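# Pack three foods in a container, lid and latch it

## Task

Place the bread roll, the yogurt cup and the cherry tomato inside the food container, then fit the container's lid on top and close all four of its locking flaps.

## Robot and tools

Robot: two UR12e-type arms, left_arm and right_arm, each ending in a Robotiq 2F-85 two-finger gripper with a wrist camera. Camera names: cam_left_wrist and cam_right_wrist (896x504 each). A camera stand sits behind the arms on the floor.

Frames: the scene frame has its origin at table-top height, midway between the nominal arm bases; +z is up, +x points out over the table, and left_arm is on the +y side (names do not match image sides). Calibrated bases: left_arm at (+0.093, +0.631, 0) m, quat_wxyz (+1.000, 0, 0, +0.019); right_arm at (+0.009, -0.599, 0) m, quat_wxyz (+1.000, 0, 0, -0.005). Every hand position, velocity and orientation in a result is expressed in that arm's own base frame; table and fixed cameras use the scene frame. Printed hand poses may be off by a few centimetres, more when reaching far. Gripper axes: fingers point along +z, close along y; a block projects about 10 cm toward +x and rotates with the hand. end_effector_position is the spot between the closed pads; closed fingertips extend about 19 mm past it, open ones about 6 mm.

The row: every motion command is a row of 18 numbers covering both arms, even when one arm is idle. Numbers 1-6 are left_arm joint targets, 7-9 its gripper position, force_limit, speed; numbers 10-18 repeat that for right_arm. Joint order within each arm is fixed: shoulder lift, elbow, wrist 1, wrist 2, wrist 3, shoulder pan. Joint values are absolute target angles in radians, in the same form as the Joint positions line. Stated ranges: elbow -3.142 to 3.142, all others -6.283 to 6.283; a target beyond a limit by over 0.010 rad and further out than the current angle is rejected, and one aimed past the true end is clipped (reported as "joint sent to its limit"). The three gripper numbers are each in [-1, 1]. position is absolute: +1 fully open (85 mm), about -0.8 pads touching, -1 closes until blocked. force_limit sets how hard the motor pushes; speed sets finger speed (about 20 mm/s at -1, 85 at 0, 150 at +1). Both start at +1. Slow closes at low force_limit grip gently (about 30 N per pad); fast closes from well open grip hard (up to about 245 N). To leave a gripper unchanged, resend its last three numbers; 0 is a real command. New force_limit or speed only apply after position changes by at least 0.01.

Tools:
- execute_actions(actions, cameras): actions is a list of actions, each a table of up to 15 rows of 18 numbers, one row per 1/30 s step; a short table repeats its final row. An empty list returns state plus all camera images.
- move(target, speed, blend, stop_force, zero, blocking, cameras): target is one 18-number row or up to 15 rows of absolute joint goals, all arms interpolated in lockstep (grippers travel curved paths, no obstacle avoidance). speed in rad/s for the joint with farthest to go, 0.01-3.14, default 0.5, scalar or one per target. blend in rad rounds corners; 0 stops at each. stop_force 4-120 N ends an arm's path on contact; use a slow speed with it, omit it when backing off a contact, and keep finger numbers identical across a list. zero (default true) re-zeroes before the move. blocking=false returns after about 0.5 s while motion continues (not allowed with stop_force). Result adds a "move:" line: done, off_target, moving, held, fault, possibly limits=held.
- wait(seconds 0-10): let time pass holding commands.
- stop(): brake a running move; fingers keep going.
- zoom_image(camera, region [x0,y0,x1,y1] pixels, at most 504x504): closer look at the latest image.
- zero_wrist_force(arm): tare the wrist sensor.
- read_manual(section): licence texts only.
- finished_scene(scene): ends the scene irreversibly; call only when everything is packed, lidded and latched and stays that way.

Results: Joint positions, velocities, targets and torques per arm in the joint order above (torques include gravity, have offsets and noise). Joint velocities may read "within noise". Wrist force/torque are in the hand's own axes, with a peak line since the last shown reading. object_status: 0 moving, 1 blocked while opening, 2 blocked while closing (a good grip), 3 reached target or pads met. position_measured counts: 3 open, ~78 = 60 mm, 130 = 40 mm, 180 = 20 mm, 230 closed. "joint command not followed" means the inter-arm clearance check intervened. Motor temperatures, MOTOR HOT at 70 °C; 85 °C brakes the arm for 30-60 s.

Avoid: dropping or flinging items, releasing moving parts, anything leaving the table, fast impacts, hard pushes, squeezing an item still resting on a surface, and arm-to-arm contact (including one gripper closing on the other's fingers). Contact force near 150 N or joint torque at its limit (293 N m shoulders, 133 elbow, 48 wrists) freezes that arm for 10 s; release any grip pinning it afterwards. Arms are stiff, so targets even slightly beyond a firm contact can trigger a fault. Objects may occasionally get nudged by outside pushes. Time and smoothness matter, so favour efficient, gentle motions.

Each tool is called as name(argument=value, ...) on one line, values as JSON.

## Session

execute_actions(actions=[])

Scene clock: 0.00 s.
left_arm: end_effector_position=(+0.8406, -0.5371, +0.3401) position_measured=3 object_status=3 end_effector_quat_wxyz=(-0.038, +0.802, +0.016, +0.596) | right_arm: end_effector_position=(+0.1717, +0.7217, +0.3325) position_measured=3 object_status=3 end_effector_quat_wxyz=(-0.320, +0.859, -0.024, +0.399)
Joint names: [shoulder lift, elbow, wrist 1, wrist 2, wrist 3, shoulder pan]
Joint positions: left_arm=[-1.057 1.817 -3.337 -0.563 2.693 -0.997] | right_arm=[-1.592 -2.281 -0.352 0.57 -1.428 5.07]
Joint velocities: within noise
Joint torques (N m): no reading
Motor temperatures (°C): left_arm=[26 30 33 35 37 27] | right_arm=[34 27 37 32 34 27]
Wrist force (N): no reading
Wrist torque (N m): no reading
Wrist force, peak (N): no reading
Joint targets: left_arm=[-1.057 1.817 -3.337 -0.563 2.693 -0.997] | right_arm=[-1.592 -2.281 -0.352 0.570 -1.428 5.070]
Tool commands: left_gripper/position=+1.0 left_gripper/force_limit=+1.0 left_gripper/speed=+1.0 right_gripper/position=+1.0 right_gripper/force_limit=+1.0 right_gripper/speed=+1.0

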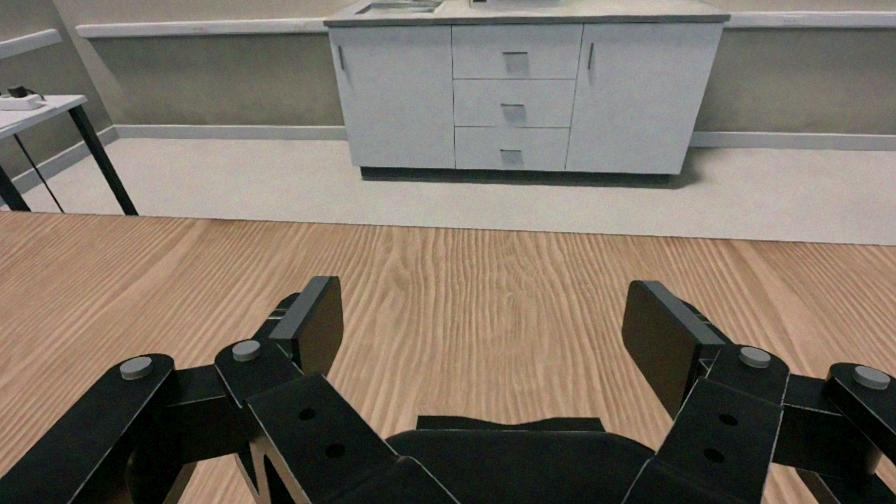

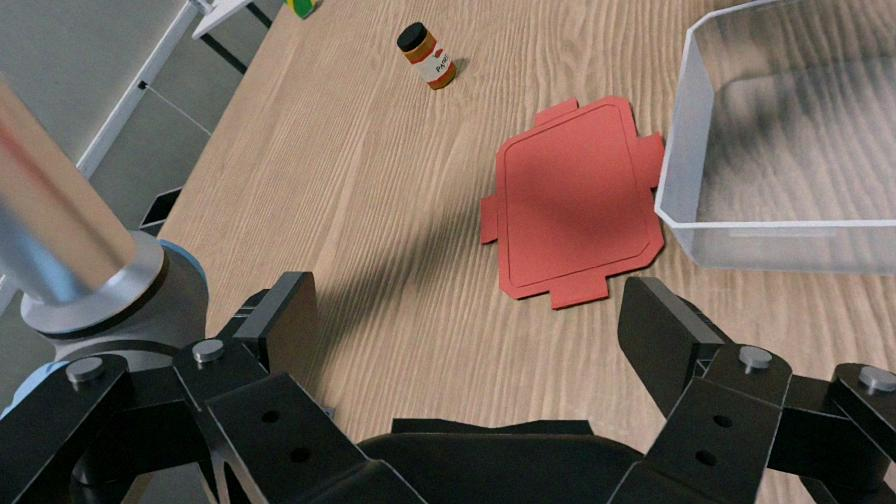

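move(target=[-1.958,1.983,-1.596,-1.571,2.36,-0.777,1,1,1,-1.338,-1.88,-1.494,1.571,-2.277,4.006,1,1,1], speed=1.0, cameras=["all"])

Scene clock: 4.30 s.
left_arm: end_effector_position=(+0.4501, -0.1984, +0.4498) position_measured=3 object_status=3 end_effector_quat_wxyz=(+0.000, +1.000, +0.002, +0.000) | right_arm: end_effector_position=(+0.4885, +0.3043, +0.4493) position_measured=3 object_status=3 end_effector_quat_wxyz=(+0.000, +1.000, +0.000, +0.000)
Joint names: [shoulder lift, elbow, wrist 1, wrist 2, wrist 3, shoulder pan]
Joint positions: left_arm=[-1.958 1.983 -1.596 -1.571 2.36 -0.777] | right_arm=[-1.338 -1.88 -1.494 1.571 -2.277 4.006]
Joint torques (N m): left_arm=[-23.86 -41.57 -0.69 -3.26 -3.16 17.73] | right_arm=[42.37 63.86 1.32 1.59 -2.16 -16.18]
Wrist force (N): left_arm=[0.7 0.8 0.0] | right_arm=[-0.9 -1.0 0.7]
Wrist torque (N m): left_arm=[-0.10 0.32 0.15] | right_arm=[0.03 0.28 -0.22]
Wrist force, peak (N): left_arm=[-1.9 -1.5 -0.2] | right_arm=[-0.9 -2.3 0.9]
Joint targets: left_arm=[-1.958 1.983 -1.596 -1.571 2.360 -0.777] | right_arm=[-1.338 -1.880 -1.494 1.571 -2.277 4.006]
move: done

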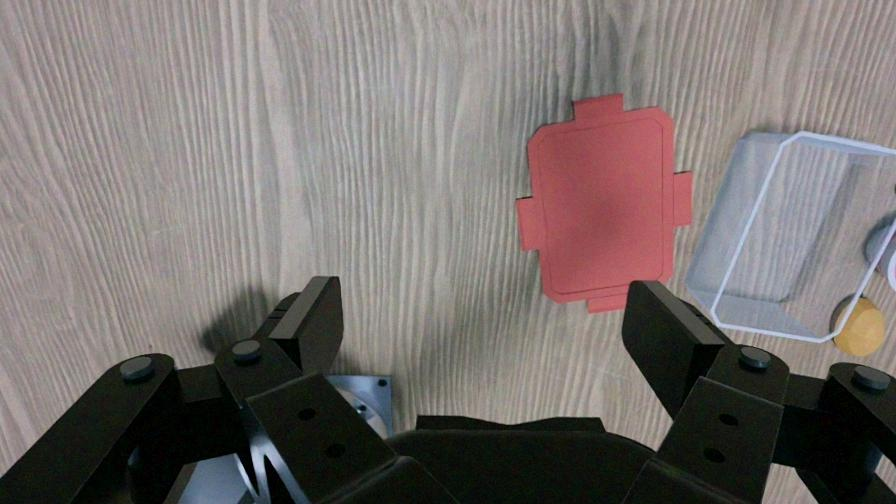

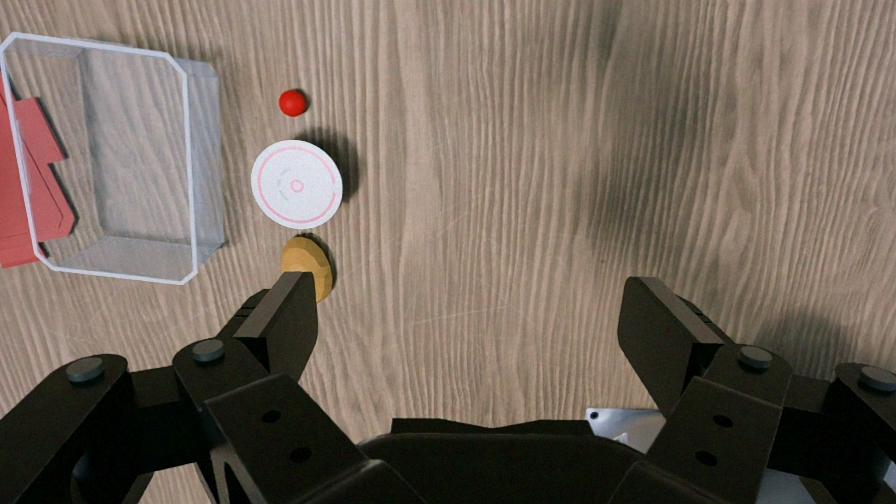

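zoom_image(camera="cam_right_wrist", region=[0, 10, 400, 310])

zoom_image(camera="cam_left_wrist", region=[496, 60, 896, 360])

Scaled by 1.260 from the camera's 896x504 image, which has a finer 1280x720 frame.

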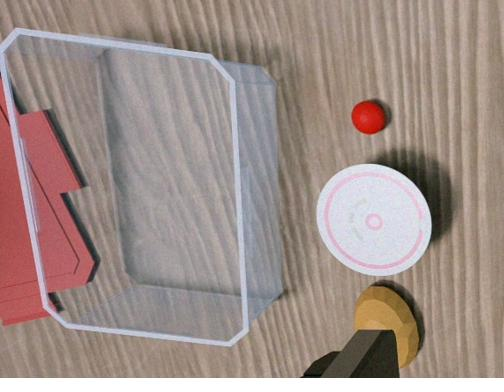

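Scaled by 1.260 from the camera's 896x504 image, which has a finer 1280x720 frame.

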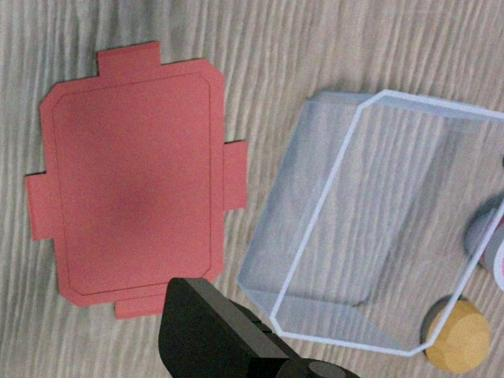

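move(target=[-1.617,2.530,-3.357,-1.571,3.1416,-1.292,1,1,1,-1.338,-1.88,-1.494,1.571,-2.277,4.006,1,1,1], speed=1.0, cameras=["cam_left_wrist"])

zoom_image(camera="cam_left_wrist", region=[250, 0, 650, 300])

Scene clock: 8.00 s.
left_arm: end_effector_position=(+0.3368, -0.5440, +0.2499) position_measured=3 object_status=3 end_effector_quat_wxyz=(+0.255, +0.724, -0.546, +0.338) | right_arm: end_effector_position=(+0.4885, +0.3042, +0.4494) position_measured=3 object_status=3 end_effector_quat_wxyz=(+0.000, +1.000, +0.000, +0.000)
Joint names: [shoulder lift, elbow, wrist 1, wrist 2, wrist 3, shoulder pan]
Joint positions: left_arm=[-1.617 2.53 -3.357 -1.571 3.142 -1.292] | right_arm=[-1.338 -1.88 -1.494 1.571 -2.277 4.006]
Joint torques (N m): left_arm=[-12.69 -23.61 -6.72 -2.42 3.28 -15.91] | right_arm=[42.91 64.48 1 1.62 -2.33 -11.97]
Wrist force (N): left_arm=[0.0 0.1 0.5] | right_arm=[-1.2 -1.9 0.7]
Wrist torque (N m): left_arm=[0.00 0.18 -0.06] | right_arm=[-0.12 0.34 -0.22]
Wrist force, peak (N): left_arm=[0.0 -1.4 -1.3] | right_arm=[-1.7 -1.4 0.9]
Joint targets: left_arm=[-1.617 2.530 -3.357 -1.571 3.142 -1.292] | right_arm=[-1.338 -1.880 -1.494 1.571 -2.277 4.006]
move: done
Images, in order (width x height): cam_left_wrist 896x504.

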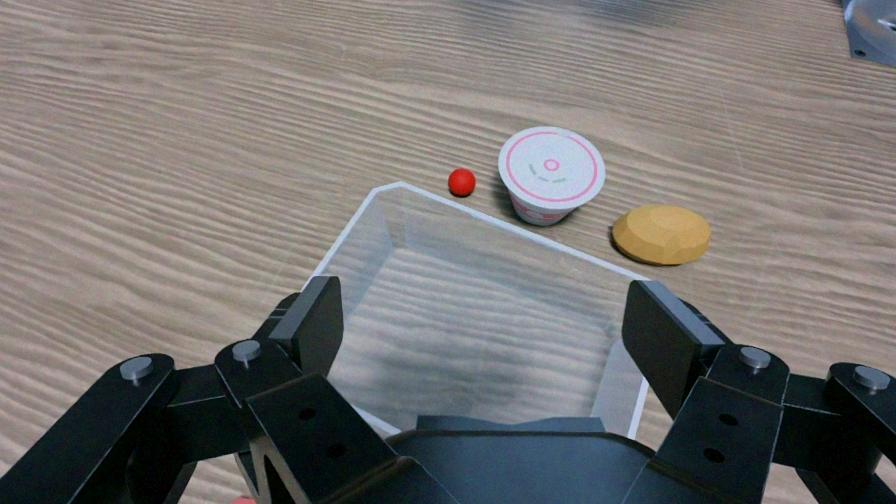

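Scaled by 1.260 from the camera's 896x504 image, which has a finer 1280x720 frame.

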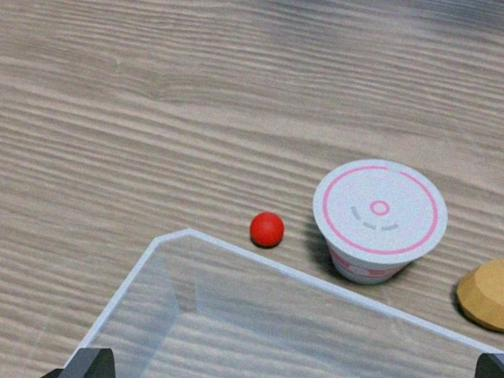

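move(target=[-1.958,1.983,-1.596,-1.571,2.36,-0.777,1,1,1,-1.926,-2.721,0.807,1.571,-3.1416,4.230,1,1,1], speed=0.9, cameras=["cam_right_wrist"])

Scene clock: 13.43 s.
left_arm: end_effector_position=(+0.4500, -0.1984, +0.4498) position_measured=3 object_status=3 end_effector_quat_wxyz=(+0.000, +1.000, +0.002, +0.000) | right_arm: end_effector_position=(+0.4070, +0.4020, +0.0941) position_measured=3 object_status=3 end_effector_quat_wxyz=(-0.219, +0.775, +0.469, +0.361)
Joint names: [shoulder lift, elbow, wrist 1, wrist 2, wrist 3, shoulder pan]
Joint positions: left_arm=[-1.958 1.983 -1.596 -1.571 2.36 -0.777] | right_arm=[-1.926 -2.721 0.807 1.571 -3.142 4.23]
Joint torques (N m): left_arm=[-25.03 -56.77 -0.67 -0.64 -3.53 15.21] | right_arm=[29.09 -2.29 8.7 0.86 -2.44 16.43]
Wrist force (N): left_arm=[0.4 0.6 0.4] | right_arm=[-1.2 -1.4 1.3]
Wrist torque (N m): left_arm=[-0.14 0.37 0.15] | right_arm=[-0.02 0.14 -0.03]
Wrist force, peak (N): left_arm=[-0.5 1.1 0.9] | right_arm=[-0.8 -1.9 2.3]
Joint targets: left_arm=[-1.958 1.983 -1.596 -1.571 2.360 -0.777] | right_arm=[-1.926 -2.721 0.807 1.571 -3.142 4.230]
move: done
Images, in order (width x height): cam_right_wrist 896x504.

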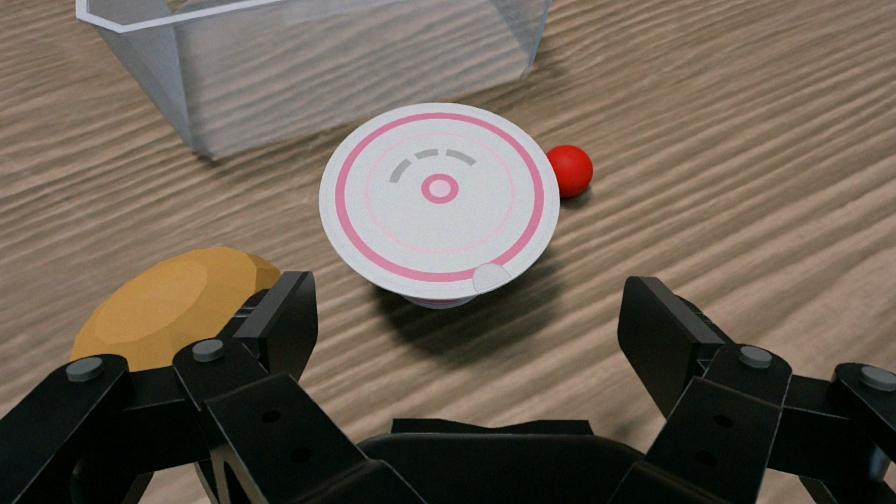

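move(target=[[-1.958,1.983,-1.596,-1.571,2.36,-0.777,1,1,1,-2.050,-2.682,0.892,1.571,-3.1416,4.250,1,1,1],[-1.958,1.983,-1.596,-1.571,2.36,-0.777,1,1,1,-2.156,-2.607,0.923,1.571,-3.1416,4.250,1,1,1]], speed=0.15, stop_force=6, cameras=["cam_right_wrist"])

Scene clock: 16.63 s.
left_arm: end_effector_position=(+0.4500, -0.1983, +0.4499) position_measured=3 object_status=3 end_effector_quat_wxyz=(+0.000, +1.000, +0.002, +0.000) | right_arm: end_effector_position=(+0.4253, +0.4629, +0.0299) position_measured=3 object_status=3 end_effector_quat_wxyz=(-0.222, +0.771, +0.477, +0.359)
Joint names: [shoulder lift, elbow, wrist 1, wrist 2, wrist 3, shoulder pan]
Joint positions: left_arm=[-1.958 1.983 -1.596 -1.571 2.36 -0.777] | right_arm=[-2.156 -2.607 0.923 1.571 -3.142 4.25]
Joint torques (N m): left_arm=[-24.23 -57.02 -1.13 0.16 -3.48 14.95] | right_arm=[42.35 13.58 8.88 -0.02 -2.29 14.28]
Wrist force (N): left_arm=[0.5 0.7 0.1] | right_arm=[-0.3 -1.7 0.8]
Wrist torque (N m): left_arm=[-0.12 0.35 0.15] | right_arm=[-0.11 0.09 -0.07]
Wrist force, peak (N): left_arm=[0.3 1.1 0.6] | right_arm=[-0.4 -1.8 2.3]
Joint targets: left_arm=[-1.958 1.983 -1.596 -1.571 2.360 -0.777] | right_arm=[-2.156 -2.607 0.923 1.571 -3.142 4.250]
move: done
Images, in order (width x height): cam_right_wrist 896x504.

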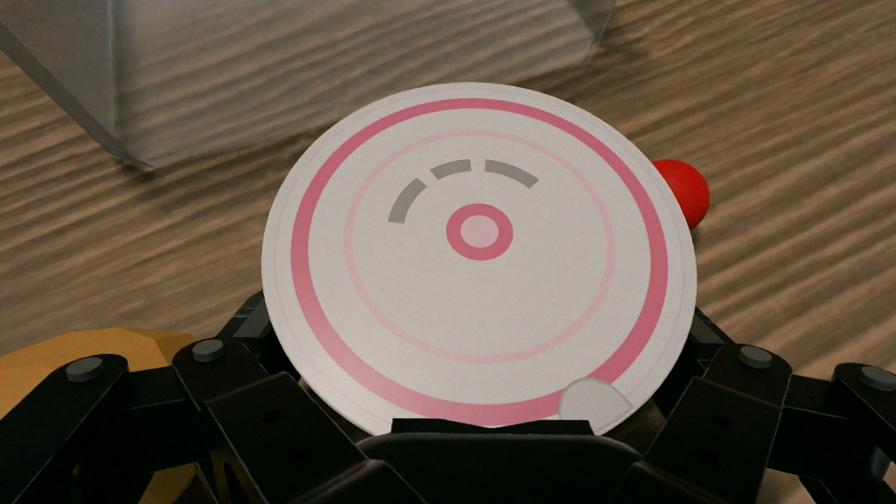

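execute_actions(actions=[[[-1.958,1.983,-1.596,-1.571,2.36,-0.777,1,1,1,-2.156,-2.607,0.923,1.571,-3.1416,4.250,-1,-0.8,-0.9]],[[-1.958,1.983,-1.596,-1.571,2.36,-0.777,1,1,1,-2.156,-2.607,0.923,1.571,-3.1416,4.250,-1,-0.8,-0.9]],[[-1.958,1.983,-1.596,-1.571,2.36,-0.777,1,1,1,-2.156,-2.607,0.923,1.571,-3.1416,4.250,-1,-0.8,-0.9]]], cameras=["cam_right_wrist"])

Scene clock: 18.57 s.
left_arm: end_effector_position=(+0.4500, -0.1983, +0.4499) position_measured=3 object_status=3 end_effector_quat_wxyz=(+0.000, +1.000, +0.002, +0.000) | right_arm: end_effector_position=(+0.4253, +0.4629, +0.0299) position_measured=28 object_status=2 end_effector_quat_wxyz=(-0.222, +0.771, +0.477, +0.359)
Joint names: [shoulder lift, elbow, wrist 1, wrist 2, wrist 3, shoulder pan]
Joint positions: left_arm=[-1.958 1.983 -1.596 -1.571 2.36 -0.777] | right_arm=[-2.156 -2.607 0.923 1.571 -3.142 4.25]
Joint torques (N m): left_arm=[-23.06 -55.45 -0.61 0.85 -3.31 17.15] | right_arm=[45.45 13.3 6.52 -0.34 -2.46 8.31]
Wrist force (N): left_arm=[0.3 0.8 0.3] | right_arm=[-1.3 -1.4 1.1]
Wrist torque (N m): left_arm=[-0.10 0.39 0.15] | right_arm=[-0.06 0.19 -0.07]
Wrist force, peak (N): left_arm=[0.8 0.8 0.4] | right_arm=[-0.7 -1.9 1.9]
Joint targets: left_arm=[-1.958 1.983 -1.596 -1.571 2.360 -0.777] | right_arm=[-2.156 -2.607 0.923 1.571 -3.142 4.250]
Images, in order (width x height): cam_right_wrist 896x504.

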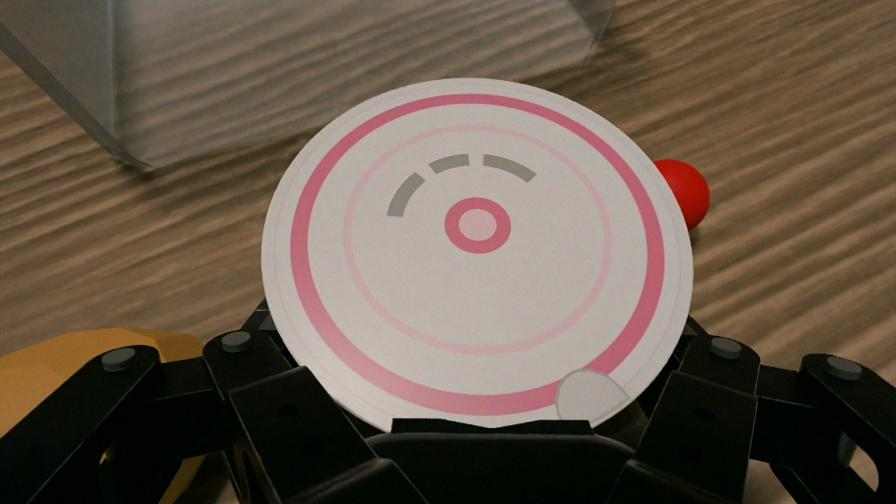

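move(target=[[-1.958,1.983,-1.596,-1.571,2.36,-0.777,1,1,1,-1.560,-2.657,0.377,1.571,-3.1416,4.250,-1,-0.8,-0.9],[-2.305,2.467,-2.344,-1.571,3.1416,-1.086,1,1,1,-1.875,-2.0,-0.837,0.698,-1.571,4.542,-1,-0.8,-0.9]], speed=0.6, cameras=["all"])

Scene clock: 24.27 s.
left_arm: end_effector_position=(+0.3473, -0.2857, +0.3796) position_measured=3 object_status=3 end_effector_quat_wxyz=(+0.156, +0.817, -0.493, +0.258) | right_arm: end_effector_position=(+0.5095, +0.6511, +0.2002) position_measured=28 object_status=2 end_effector_quat_wxyz=(+0.036, +0.903, -0.077, +0.421)
Joint names: [shoulder lift, elbow, wrist 1, wrist 2, wrist 3, shoulder pan]
Joint positions: left_arm=[-2.305 2.467 -2.344 -1.571 3.142 -1.086] | right_arm=[-1.875 -2 -0.837 0.698 -1.571 4.542]
Joint torques (N m): left_arm=[-2.73 -41.39 -8.28 2.55 3.23 -14.69] | right_arm=[53.88 51.66 1.07 -4.71 1.95 20.65]
Wrist force (N): left_arm=[0.3 0.8 1.0] | right_arm=[-2.5 -1.1 2.2]
Wrist torque (N m): left_arm=[0.05 0.26 -0.05] | right_arm=[-0.09 0.18 -0.20]
Wrist force, peak (N): left_arm=[-0.2 1.1 1.3] | right_arm=[-3.1 -2.1 3.4]
Joint targets: left_arm=[-2.305 2.467 -2.344 -1.571 3.142 -1.086] | right_arm=[-1.875 -2.000 -0.837 0.698 -1.571 4.542]
move: done

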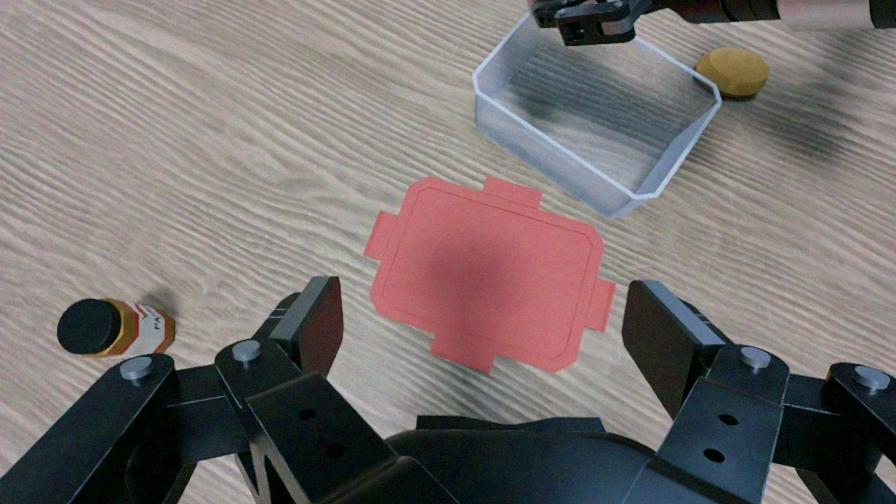

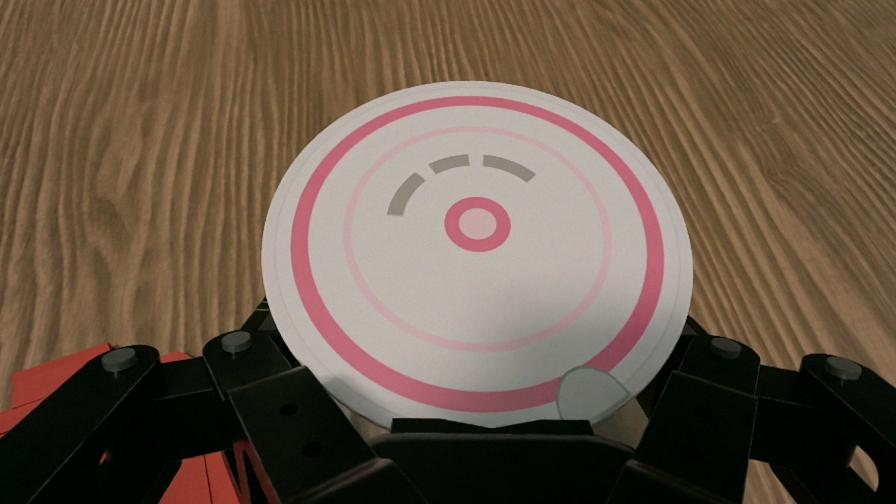

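move(target=[-2.305,2.467,-2.634,-1.571,3.1416,-1.086,1,1,1,-1.875,-2.0,-0.837,0.698,-1.571,4.542,-1,-0.8,-0.9], speed=0.6, cameras=["cam_left_wrist"])

zoom_image(camera="cam_left_wrist", region=[400, 20, 840, 360])

Scene clock: 25.73 s.
left_arm: end_effector_position=(+0.3640, -0.3175, +0.4610) position_measured=3 object_status=3 end_effector_quat_wxyz=(+0.225, +0.771, -0.465, +0.373) | right_arm: end_effector_position=(+0.5095, +0.6511, +0.2002) position_measured=28 object_status=2 end_effector_quat_wxyz=(+0.036, +0.903, -0.077, +0.421)
Joint names: [shoulder lift, elbow, wrist 1, wrist 2, wrist 3, shoulder pan]
Joint positions: left_arm=[-2.305 2.467 -2.634 -1.571 3.142 -1.086] | right_arm=[-1.875 -2 -0.837 0.698 -1.571 4.542]
Joint torques (N m): left_arm=[-0.89 -47.56 -8 2.64 3.26 -15.53] | right_arm=[55.84 52.11 1.24 -5.05 1.81 17.51]
Wrist force (N): left_arm=[-0.1 0.5 0.6] | right_arm=[-2.2 -0.6 2.5]
Wrist torque (N m): left_arm=[0.07 0.19 -0.05] | right_arm=[-0.01 0.11 -0.20]
Wrist force, peak (N): left_arm=[-0.1 0.7 1.6] | right_arm=[-2.4 -0.9 2.6]
Joint targets: left_arm=[-2.305 2.467 -2.634 -1.571 3.142 -1.086] | right_arm=[-1.875 -2.000 -0.837 0.698 -1.571 4.542]
move: done
Images, in order (width x height): cam_left_wrist 896x504.

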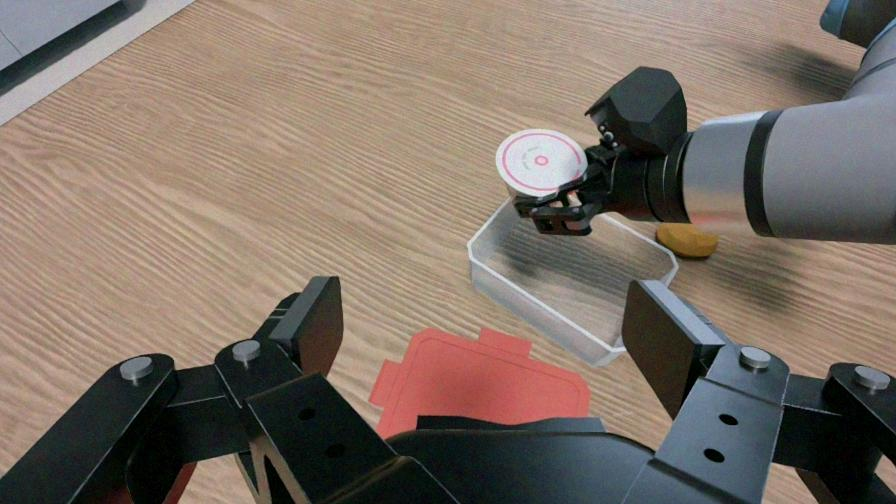

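Scaled by 1.145 from the camera's 896x504 image, which has a finer 1280x720 frame.

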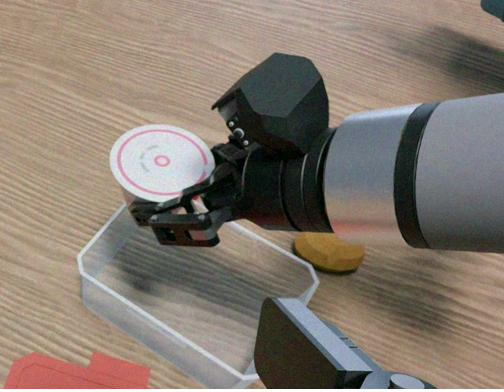

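move(target=[-2.305,2.467,-2.634,-1.571,3.1416,-1.086,1,1,1,-1.917,-2.049,-0.746,0.698,-1.571,4.552,-1,-0.8,-0.9], speed=0.3, cameras=["cam_left_wrist"])

zoom_image(camera="cam_left_wrist", region=[440, 120, 740, 370])

Scene clock: 27.50 s.
left_arm: end_effector_position=(+0.3640, -0.3175, +0.4611) position_measured=3 object_status=3 end_effector_quat_wxyz=(+0.225, +0.771, -0.465, +0.373) | right_arm: end_effector_position=(+0.5010, +0.6442, +0.1551) position_measured=28 object_status=2 end_effector_quat_wxyz=(+0.034, +0.903, -0.073, +0.421)
Joint names: [shoulder lift, elbow, wrist 1, wrist 2, wrist 3, shoulder pan]
Joint positions: left_arm=[-2.305 2.467 -2.634 -1.571 3.142 -1.086] | right_arm=[-1.917 -2.049 -0.746 0.698 -1.571 4.552]
Joint torques (N m): left_arm=[5.5 -55.14 -7.35 2.45 3.14 -15.3] | right_arm=[55.13 28.26 8.5 -3.27 2.17 18.61]
Wrist force (N): left_arm=[0.0 0.5 1.0] | right_arm=[-1.6 -1.0 2.2]
Wrist torque (N m): left_arm=[0.07 0.18 -0.06] | right_arm=[-0.04 -0.01 -0.13]
Wrist force, peak (N): left_arm=[0.0 0.6 1.1] | right_arm=[-2.5 -1.0 3.1]
Joint targets: left_arm=[-2.305 2.467 -2.634 -1.571 3.142 -1.086] | right_arm=[-1.917 -2.049 -0.746 0.698 -1.571 4.552]
move: done
Images, in order (width x height): cam_left_wrist 896x504.

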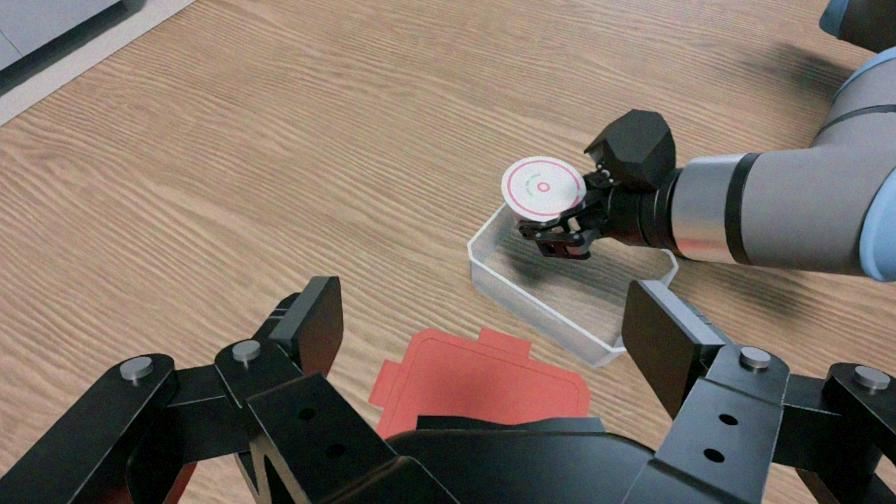

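Scaled by 1.680 from the camera's 896x504 image, which has a finer 1280x720 frame.

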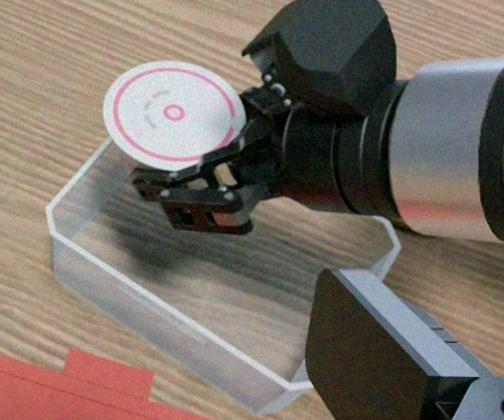

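move(target=[-2.305,2.467,-2.634,-1.571,3.1416,-1.086,1,1,1,-2.045,-2.077,-0.590,0.838,-1.571,4.532,-1,-0.8,-0.9], speed=0.06, stop_force=7, cameras=["cam_left_wrist"])

zoom_image(camera="cam_left_wrist", region=[440, 120, 740, 370])

Scene clock: 31.53 s.
left_arm: end_effector_position=(+0.3640, -0.3175, +0.4611) position_measured=3 object_status=3 end_effector_quat_wxyz=(+0.225, +0.771, -0.465, +0.373) | right_arm: end_effector_position=(+0.4870, +0.6409, +0.0400) position_measured=28 object_status=2 end_effector_quat_wxyz=(+0.032, +0.930, -0.084, +0.357)
Joint names: [shoulder lift, elbow, wrist 1, wrist 2, wrist 3, shoulder pan]
Joint positions: left_arm=[-2.305 2.467 -2.634 -1.571 3.142 -1.086] | right_arm=[-2.045 -2.077 -0.59 0.838 -1.571 4.532]
Joint torques (N m): left_arm=[15.99 -55.18 -7.24 2.67 3.1 -13.41] | right_arm=[61.39 21.64 8.22 -0.02 2.15 -12.14]
Wrist force (N): left_arm=[0.0 0.4 0.9] | right_arm=[-1.9 -1.0 2.0]
Wrist torque (N m): left_arm=[0.06 0.18 -0.05] | right_arm=[-0.05 0.11 -0.17]
Wrist force, peak (N): left_arm=[0.0 0.7 1.1] | right_arm=[-1.9 -1.5 2.9]
Joint targets: left_arm=[-2.305 2.467 -2.634 -1.571 3.142 -1.086] | right_arm=[-2.045 -2.077 -0.590 0.838 -1.571 4.532]
move: done
Images, in order (width x height): cam_left_wrist 896x504.

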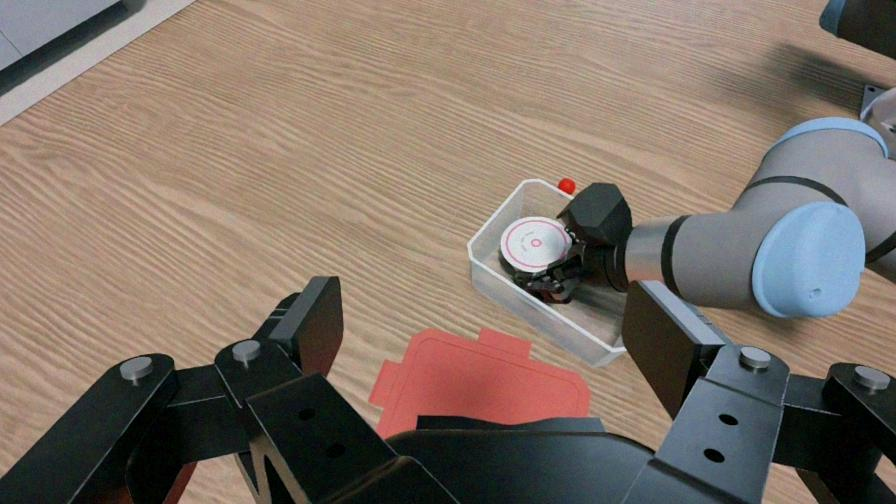

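Scaled by 1.680 from the camera's 896x504 image, which has a finer 1280x720 frame.

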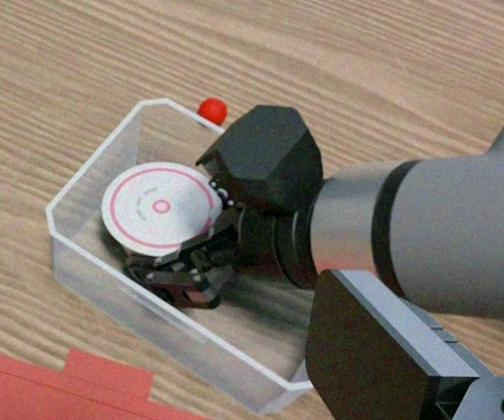

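move(target=[-2.305,2.467,-2.634,-1.571,3.1416,-1.086,1,1,1,-2.067,-2.080,-0.565,0.838,-1.571,4.532,-1,-0.8,-0.9], speed=0.02, stop_force=4)

Scene clock: 35.63 s.
left_arm: end_effector_position=(+0.3640, -0.3175, +0.4611) position_measured=3 object_status=3 end_effector_quat_wxyz=(+0.225, +0.771, -0.465, +0.373) | right_arm: end_effector_position=(+0.4870, +0.6409, +0.0259) position_measured=230 object_status=3 end_effector_quat_wxyz=(+0.032, +0.930, -0.084, +0.357)
Joint names: [shoulder lift, elbow, wrist 1, wrist 2, wrist 3, shoulder pan]
Joint positions: left_arm=[-2.305 2.467 -2.634 -1.571 3.142 -1.086] | right_arm=[-2.067 -2.08 -0.565 0.838 -1.571 4.532]
Joint torques (N m): left_arm=[19.85 -55.25 -7.48 3.05 2.92 -10.43] | right_arm=[61.64 22.57 7.55 -3.76 -0.17 5.87]
Wrist force (N): left_arm=[-0.2 0.4 0.7] | right_arm=[-0.9 -1.1 1.0]
Wrist torque (N m): left_arm=[0.05 0.22 -0.06] | right_arm=[-0.05 0.01 -0.16]
Wrist force, peak (N): left_arm=[0.2 0.7 1.0] | right_arm=[-1.6 -1.6 2.6]
Joint targets: left_arm=[-2.305 2.467 -2.634 -1.571 3.142 -1.086] | right_arm=[-2.067 -2.080 -0.565 0.838 -1.571 4.532]
move: done

wait(seconds=0.1, cameras=["all"])

zoom_image(camera="cam_left_wrist", region=[440, 120, 740, 370])

Scene clock: 35.87 s.
left_arm: end_effector_position=(+0.3640, -0.3175, +0.4611) position_measured=3 object_status=3 end_effector_quat_wxyz=(+0.225, +0.771, -0.465, +0.373) | right_arm: end_effector_position=(+0.4870, +0.6409, +0.0259) position_measured=230 object_status=3 end_effector_quat_wxyz=(+0.032, +0.930, -0.084, +0.357)
Joint names: [shoulder lift, elbow, wrist 1, wrist 2, wrist 3, shoulder pan]
Joint positions: left_arm=[-2.305 2.467 -2.634 -1.571 3.142 -1.086] | right_arm=[-2.067 -2.08 -0.565 0.838 -1.571 4.532]
Joint torques (N m): left_arm=[19.17 -55.28 -7.39 2.31 3.21 -9.11] | right_arm=[62.78 21.42 7.8 -3.14 -0.13 1.99]
Wrist force (N): left_arm=[0.0 0.6 0.6] | right_arm=[-0.8 -0.7 0.7]
Wrist torque (N m): left_arm=[0.10 0.20 -0.05] | right_arm=[0.02 0.00 -0.17]
Wrist force, peak (N): left_arm=[0.2 0.8 0.6] | right_arm=[-1.3 -1.2 1.4]
Joint targets: left_arm=[-2.305 2.467 -2.634 -1.571 3.142 -1.086] | right_arm=[-2.067 -2.080 -0.565 0.838 -1.571 4.532]
Tool commands: left_gripper/position=+1.0 left_gripper/force_limit=+1.0 left_gripper/speed=+1.0 right_gripper/position=-1.0 right_gripper/force_limit=-0.8 right_gripper/speed=-0.9
wait: 0.10 s; at rest by 0.03 s

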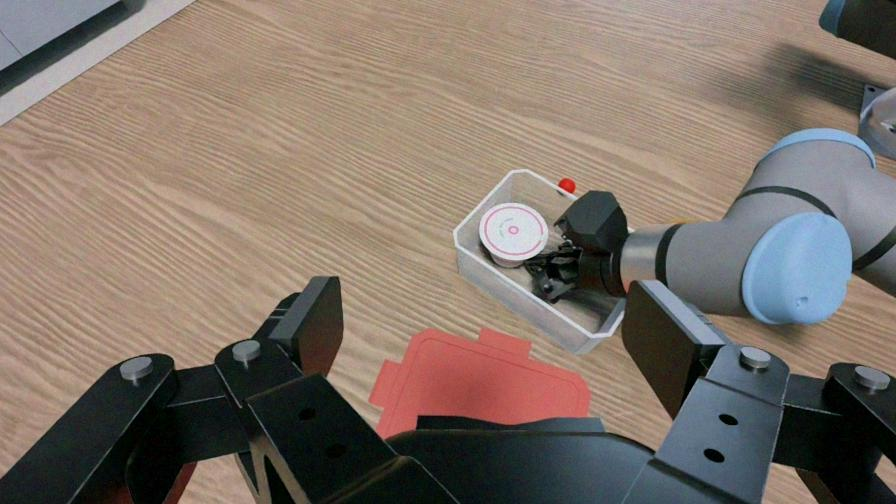

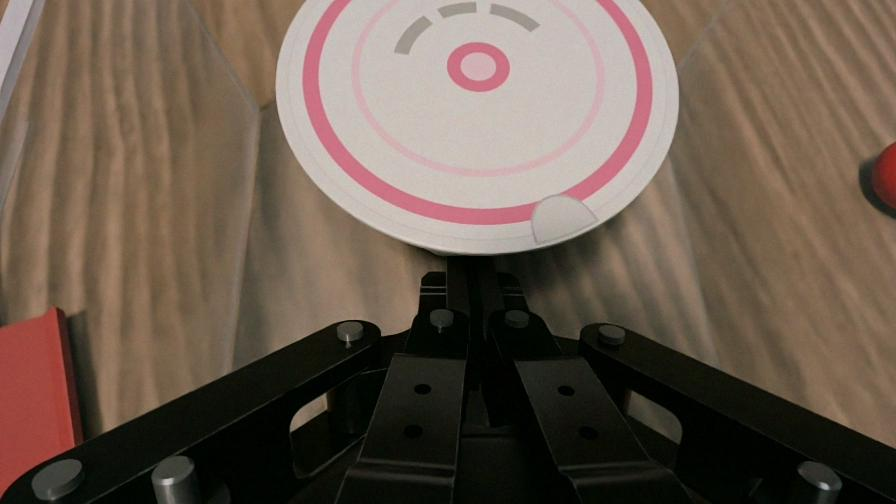

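Scaled by 1.680 from the camera's 896x504 image, which has a finer 1280x720 frame.

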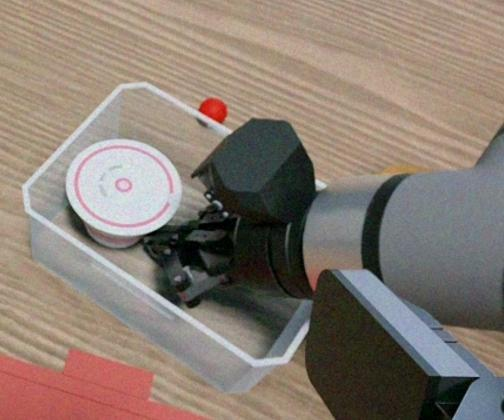

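move(target=[[-2.305,2.467,-2.634,-1.571,3.1416,-1.086,1,1,1,-2.011,-2.092,-0.609,0.838,-1.571,4.570,-1,-0.8,-0.9],[-2.305,2.467,-2.634,-1.571,3.1416,-1.086,1,1,1,-1.798,-1.996,-0.918,0.838,-1.571,4.570,-1,-0.8,-0.9],[-2.305,2.467,-2.634,-1.571,3.1416,-1.086,1,1,1,-1.517,-2.195,-1.0,1.571,-1.864,4.419,1,-0.8,0]], speed=[0.2,0.5,0.6], blend=[0.02,0.05,0], cameras=["all"])

Scene clock: 40.27 s.
left_arm: end_effector_position=(+0.3640, -0.3175, +0.4611) position_measured=3 object_status=3 end_effector_quat_wxyz=(+0.225, +0.771, -0.465, +0.373) | right_arm: end_effector_position=(+0.3309, +0.4935, +0.2000) position_measured=3 object_status=0 end_effector_quat_wxyz=(+0.000, +1.000, +0.000, +0.000)
Joint names: [shoulder lift, elbow, wrist 1, wrist 2, wrist 3, shoulder pan]
Joint positions: left_arm=[-2.305 2.467 -2.634 -1.571 3.142 -1.086] | right_arm=[-1.517 -2.195 -1 1.571 -1.864 4.419]
Joint torques (N m): left_arm=[20.18 -55.1 -7.6 2.34 3.2 -4.34] | right_arm=[52.56 34.19 1.6 2.09 -2.75 -13.41]
Wrist force (N): left_arm=[0.0 0.2 0.8] | right_arm=[-0.8 -0.8 0.9]
Wrist torque (N m): left_arm=[0.02 0.19 -0.06] | right_arm=[0.03 0.37 -0.29]
Wrist force, peak (N): left_arm=[0.1 0.6 1.2] | right_arm=[-3.0 -0.3 2.4]
Joint targets: left_arm=[-2.305 2.467 -2.634 -1.571 3.142 -1.086] | right_arm=[-1.517 -2.195 -1.000 1.571 -1.864 4.419]
move: done

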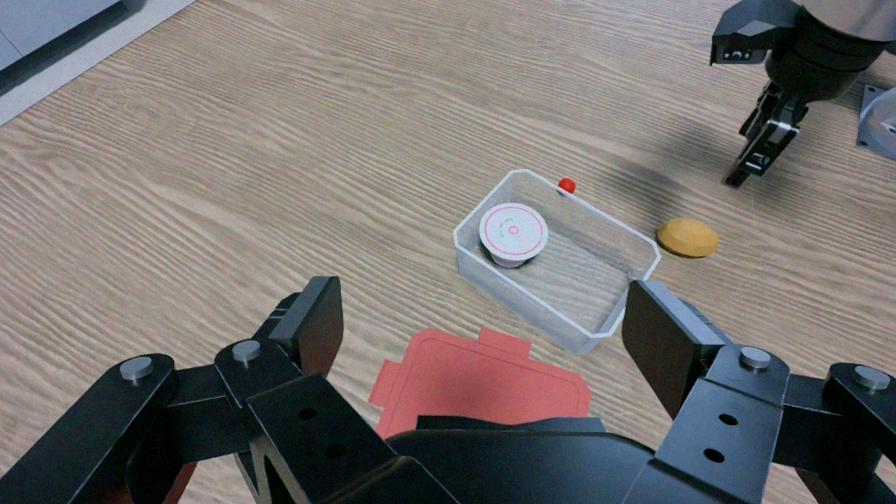

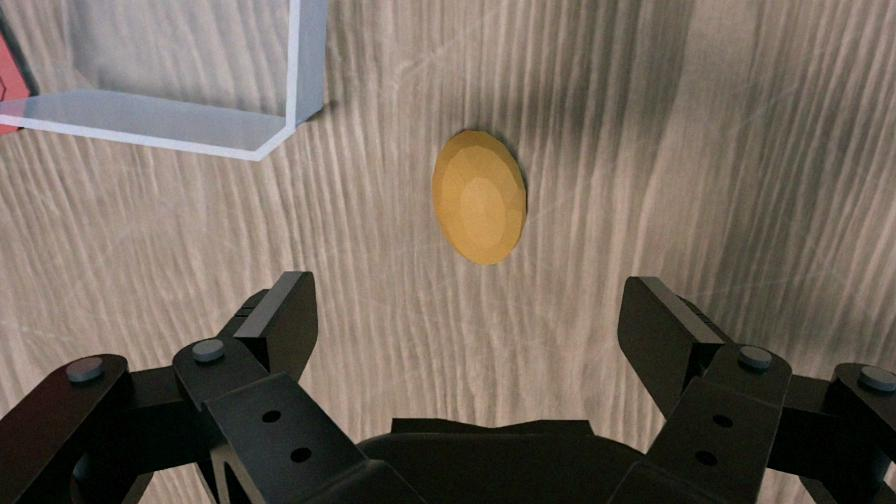

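move(target=[[-2.305,2.467,-2.634,-1.571,3.1416,-1.086,1,1,1,-1.658,-2.327,-0.727,1.571,-2.055,4.428,1,-0.8,0],[-2.305,2.467,-2.634,-1.571,3.1416,-1.086,1,1,1,-1.771,-2.365,-0.576,1.571,-2.055,4.428,1,-0.8,0],[-2.305,2.467,-2.634,-1.571,3.1416,-1.086,1,1,1,-1.771,-2.365,-0.576,1.571,-2.055,4.428,-1,-0.8,-0.9]], speed=[0.5,0.15,0.15], cameras=["cam_right_wrist"])

Scene clock: 44.60 s.
left_arm: end_effector_position=(+0.3640, -0.3175, +0.4611) position_measured=3 object_status=3 end_effector_quat_wxyz=(+0.225, +0.771, -0.465, +0.373) | right_arm: end_effector_position=(+0.3223, +0.4823, +0.0181) position_measured=90 object_status=0 end_effector_quat_wxyz=(+0.000, +0.995, +0.100, +0.000)
Joint names: [shoulder lift, elbow, wrist 1, wrist 2, wrist 3, shoulder pan]
Joint positions: left_arm=[-2.305 2.467 -2.634 -1.571 3.142 -1.086] | right_arm=[-1.771 -2.365 -0.576 1.571 -2.055 4.428]
Joint torques (N m): left_arm=[16.67 -54.99 -7.35 2.97 3.2 -3.08] | right_arm=[35.62 19.9 4.63 0.97 -1.98 14.94]
Wrist force (N): left_arm=[0.3 0.5 0.8] | right_arm=[-3.3 1.5 -25.6]
Wrist torque (N m): left_arm=[0.08 0.14 -0.05] | right_arm=[-0.12 0.08 -0.25]
Wrist force, peak (N): left_arm=[-0.2 0.8 1.0] | right_arm=[-3.3 1.5 -25.6]
Joint targets: left_arm=[-2.305 2.467 -2.634 -1.571 3.142 -1.086] | right_arm=[-1.771 -2.365 -0.576 1.571 -2.055 4.428]
move: done
Images, in order (width x height): cam_right_wrist 896x504.

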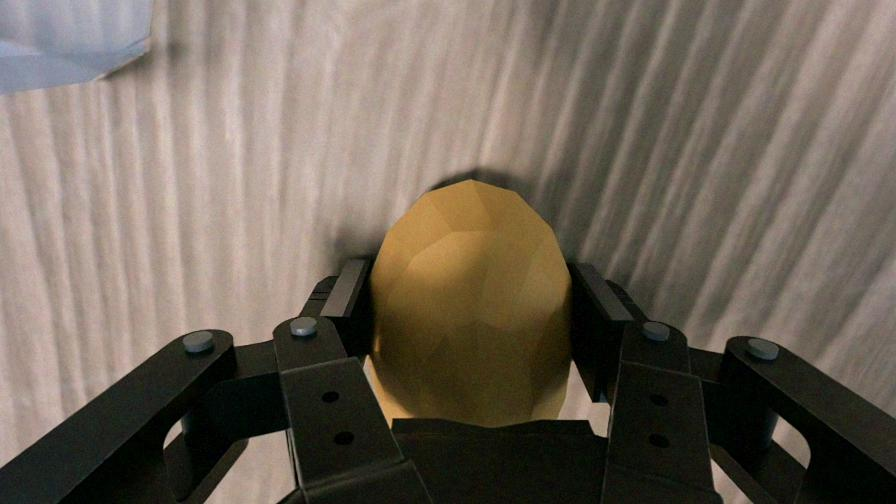

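wait(seconds=0.5)

Scene clock: 45.20 s.
left_arm: end_effector_position=(+0.3640, -0.3175, +0.4611) position_measured=3 object_status=3 end_effector_quat_wxyz=(+0.225, +0.771, -0.465, +0.373) | right_arm: end_effector_position=(+0.3223, +0.4822, +0.0181) position_measured=90 object_status=2 end_effector_quat_wxyz=(+0.000, +0.995, +0.100, +0.000)
Joint names: [shoulder lift, elbow, wrist 1, wrist 2, wrist 3, shoulder pan]
Joint positions: left_arm=[-2.305 2.467 -2.634 -1.571 3.142 -1.086] | right_arm=[-1.771 -2.365 -0.576 1.571 -2.055 4.428]
Joint torques (N m): left_arm=[17.68 -55.54 -7.52 2.6 3.06 -4.94] | right_arm=[35.02 19.43 -0.73 0.45 -2.49 11.9]
Wrist force (N): left_arm=[0.1 0.5 0.6] | right_arm=[-3.4 1.6 -25.1]
Wrist torque (N m): left_arm=[0.08 0.16 -0.05] | right_arm=[-0.12 0.11 -0.26]
Wrist force, peak (N): left_arm=[-0.2 0.5 1.1] | right_arm=[-3.1 1.8 -25.8]
Joint targets: left_arm=[-2.305 2.467 -2.634 -1.571 3.142 -1.086] | right_arm=[-1.771 -2.365 -0.576 1.571 -2.055 4.428]
Tool commands: left_gripper/position=+1.0 left_gripper/force_limit=+1.0 left_gripper/speed=+1.0 right_gripper/position=-1.0 right_gripper/force_limit=-0.8 right_gripper/speed=-0.9
wait: 0.50 s; at rest by 0.07 s

move(target=[[-2.305,2.467,-2.634,-1.571,3.1416,-1.086,1,1,1,-1.658,-2.327,-0.727,1.571,-2.055,4.428,-1,-0.8,-0.9],[-2.305,2.467,-2.634,-1.571,3.1416,-1.086,1,1,1,-1.527,-2.25,-0.935,1.571,-2.055,4.428,-1,-0.8,-0.9],[-2.305,2.467,-2.634,-1.571,3.1416,-1.086,1,1,1,-1.841,-1.889,-0.982,1.571,-1.773,4.353,-1,-0.8,-0.9]], speed=[0.15,0.4,0.5], blend=[0.01,0.05,0], cameras=["all"])

zoom_image(camera="cam_left_wrist", region=[440, 120, 740, 370])

Scene clock: 48.60 s.
left_arm: end_effector_position=(+0.3640, -0.3175, +0.4611) position_measured=3 object_status=3 end_effector_quat_wxyz=(+0.225, +0.771, -0.465, +0.373) | right_arm: end_effector_position=(+0.4298, +0.6492, +0.1701) position_measured=90 object_status=2 end_effector_quat_wxyz=(+0.000, +0.997, -0.078, +0.000)
Joint names: [shoulder lift, elbow, wrist 1, wrist 2, wrist 3, shoulder pan]
Joint positions: left_arm=[-2.305 2.467 -2.634 -1.571 3.142 -1.086] | right_arm=[-1.841 -1.889 -0.982 1.571 -1.773 4.353]
Joint torques (N m): left_arm=[20.6 -56.19 -7.32 2.99 3.47 -2.15] | right_arm=[56.01 54.48 1.48 -0.74 2.22 -10.47]
Wrist force (N): left_arm=[0.2 0.4 0.6] | right_arm=[-1.2 -1.3 1.1]
Wrist torque (N m): left_arm=[0.05 0.16 -0.06] | right_arm=[-0.08 0.43 -0.45]
Wrist force, peak (N): left_arm=[0.1 0.3 1.3] | right_arm=[-3.4 1.5 -25.8]
Joint targets: left_arm=[-2.305 2.467 -2.634 -1.571 3.142 -1.086] | right_arm=[-1.841 -1.889 -0.982 1.571 -1.773 4.353]
move: done

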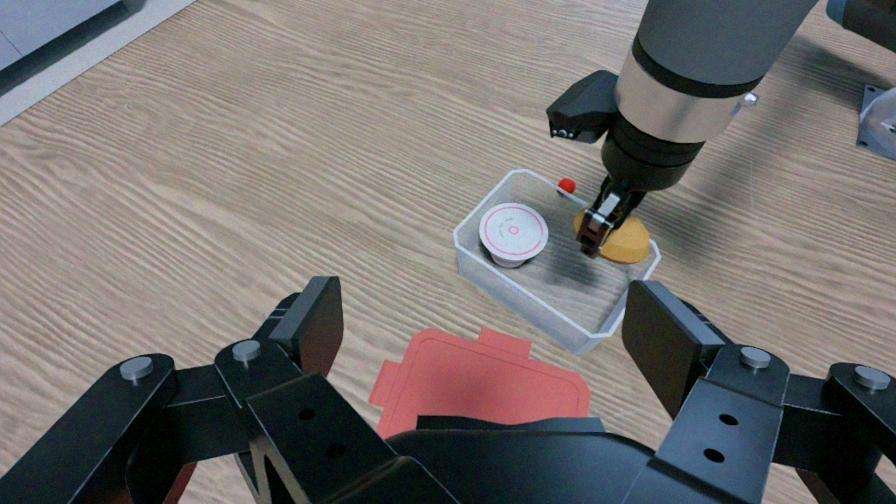

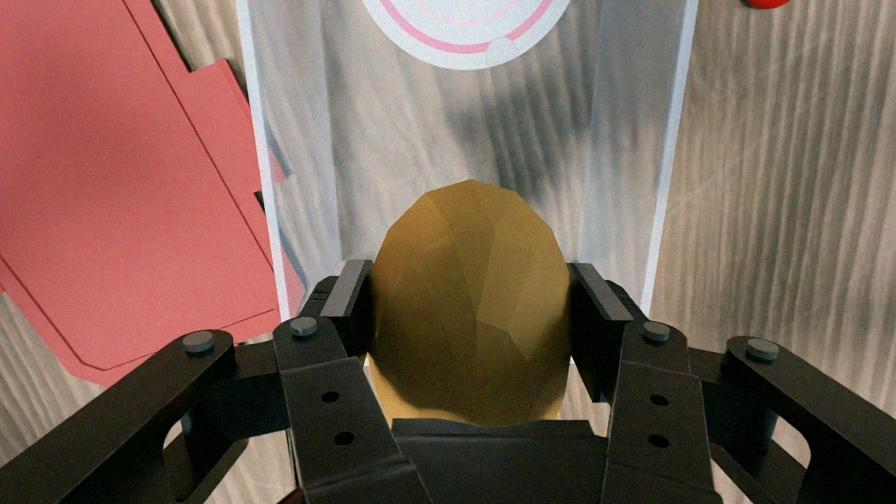

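Scaled by 1.680 from the camera's 896x504 image, which has a finer 1280x720 frame.

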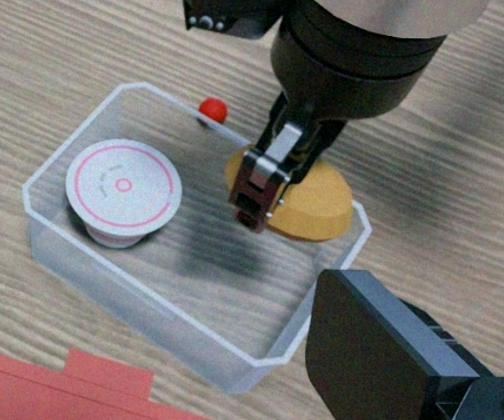

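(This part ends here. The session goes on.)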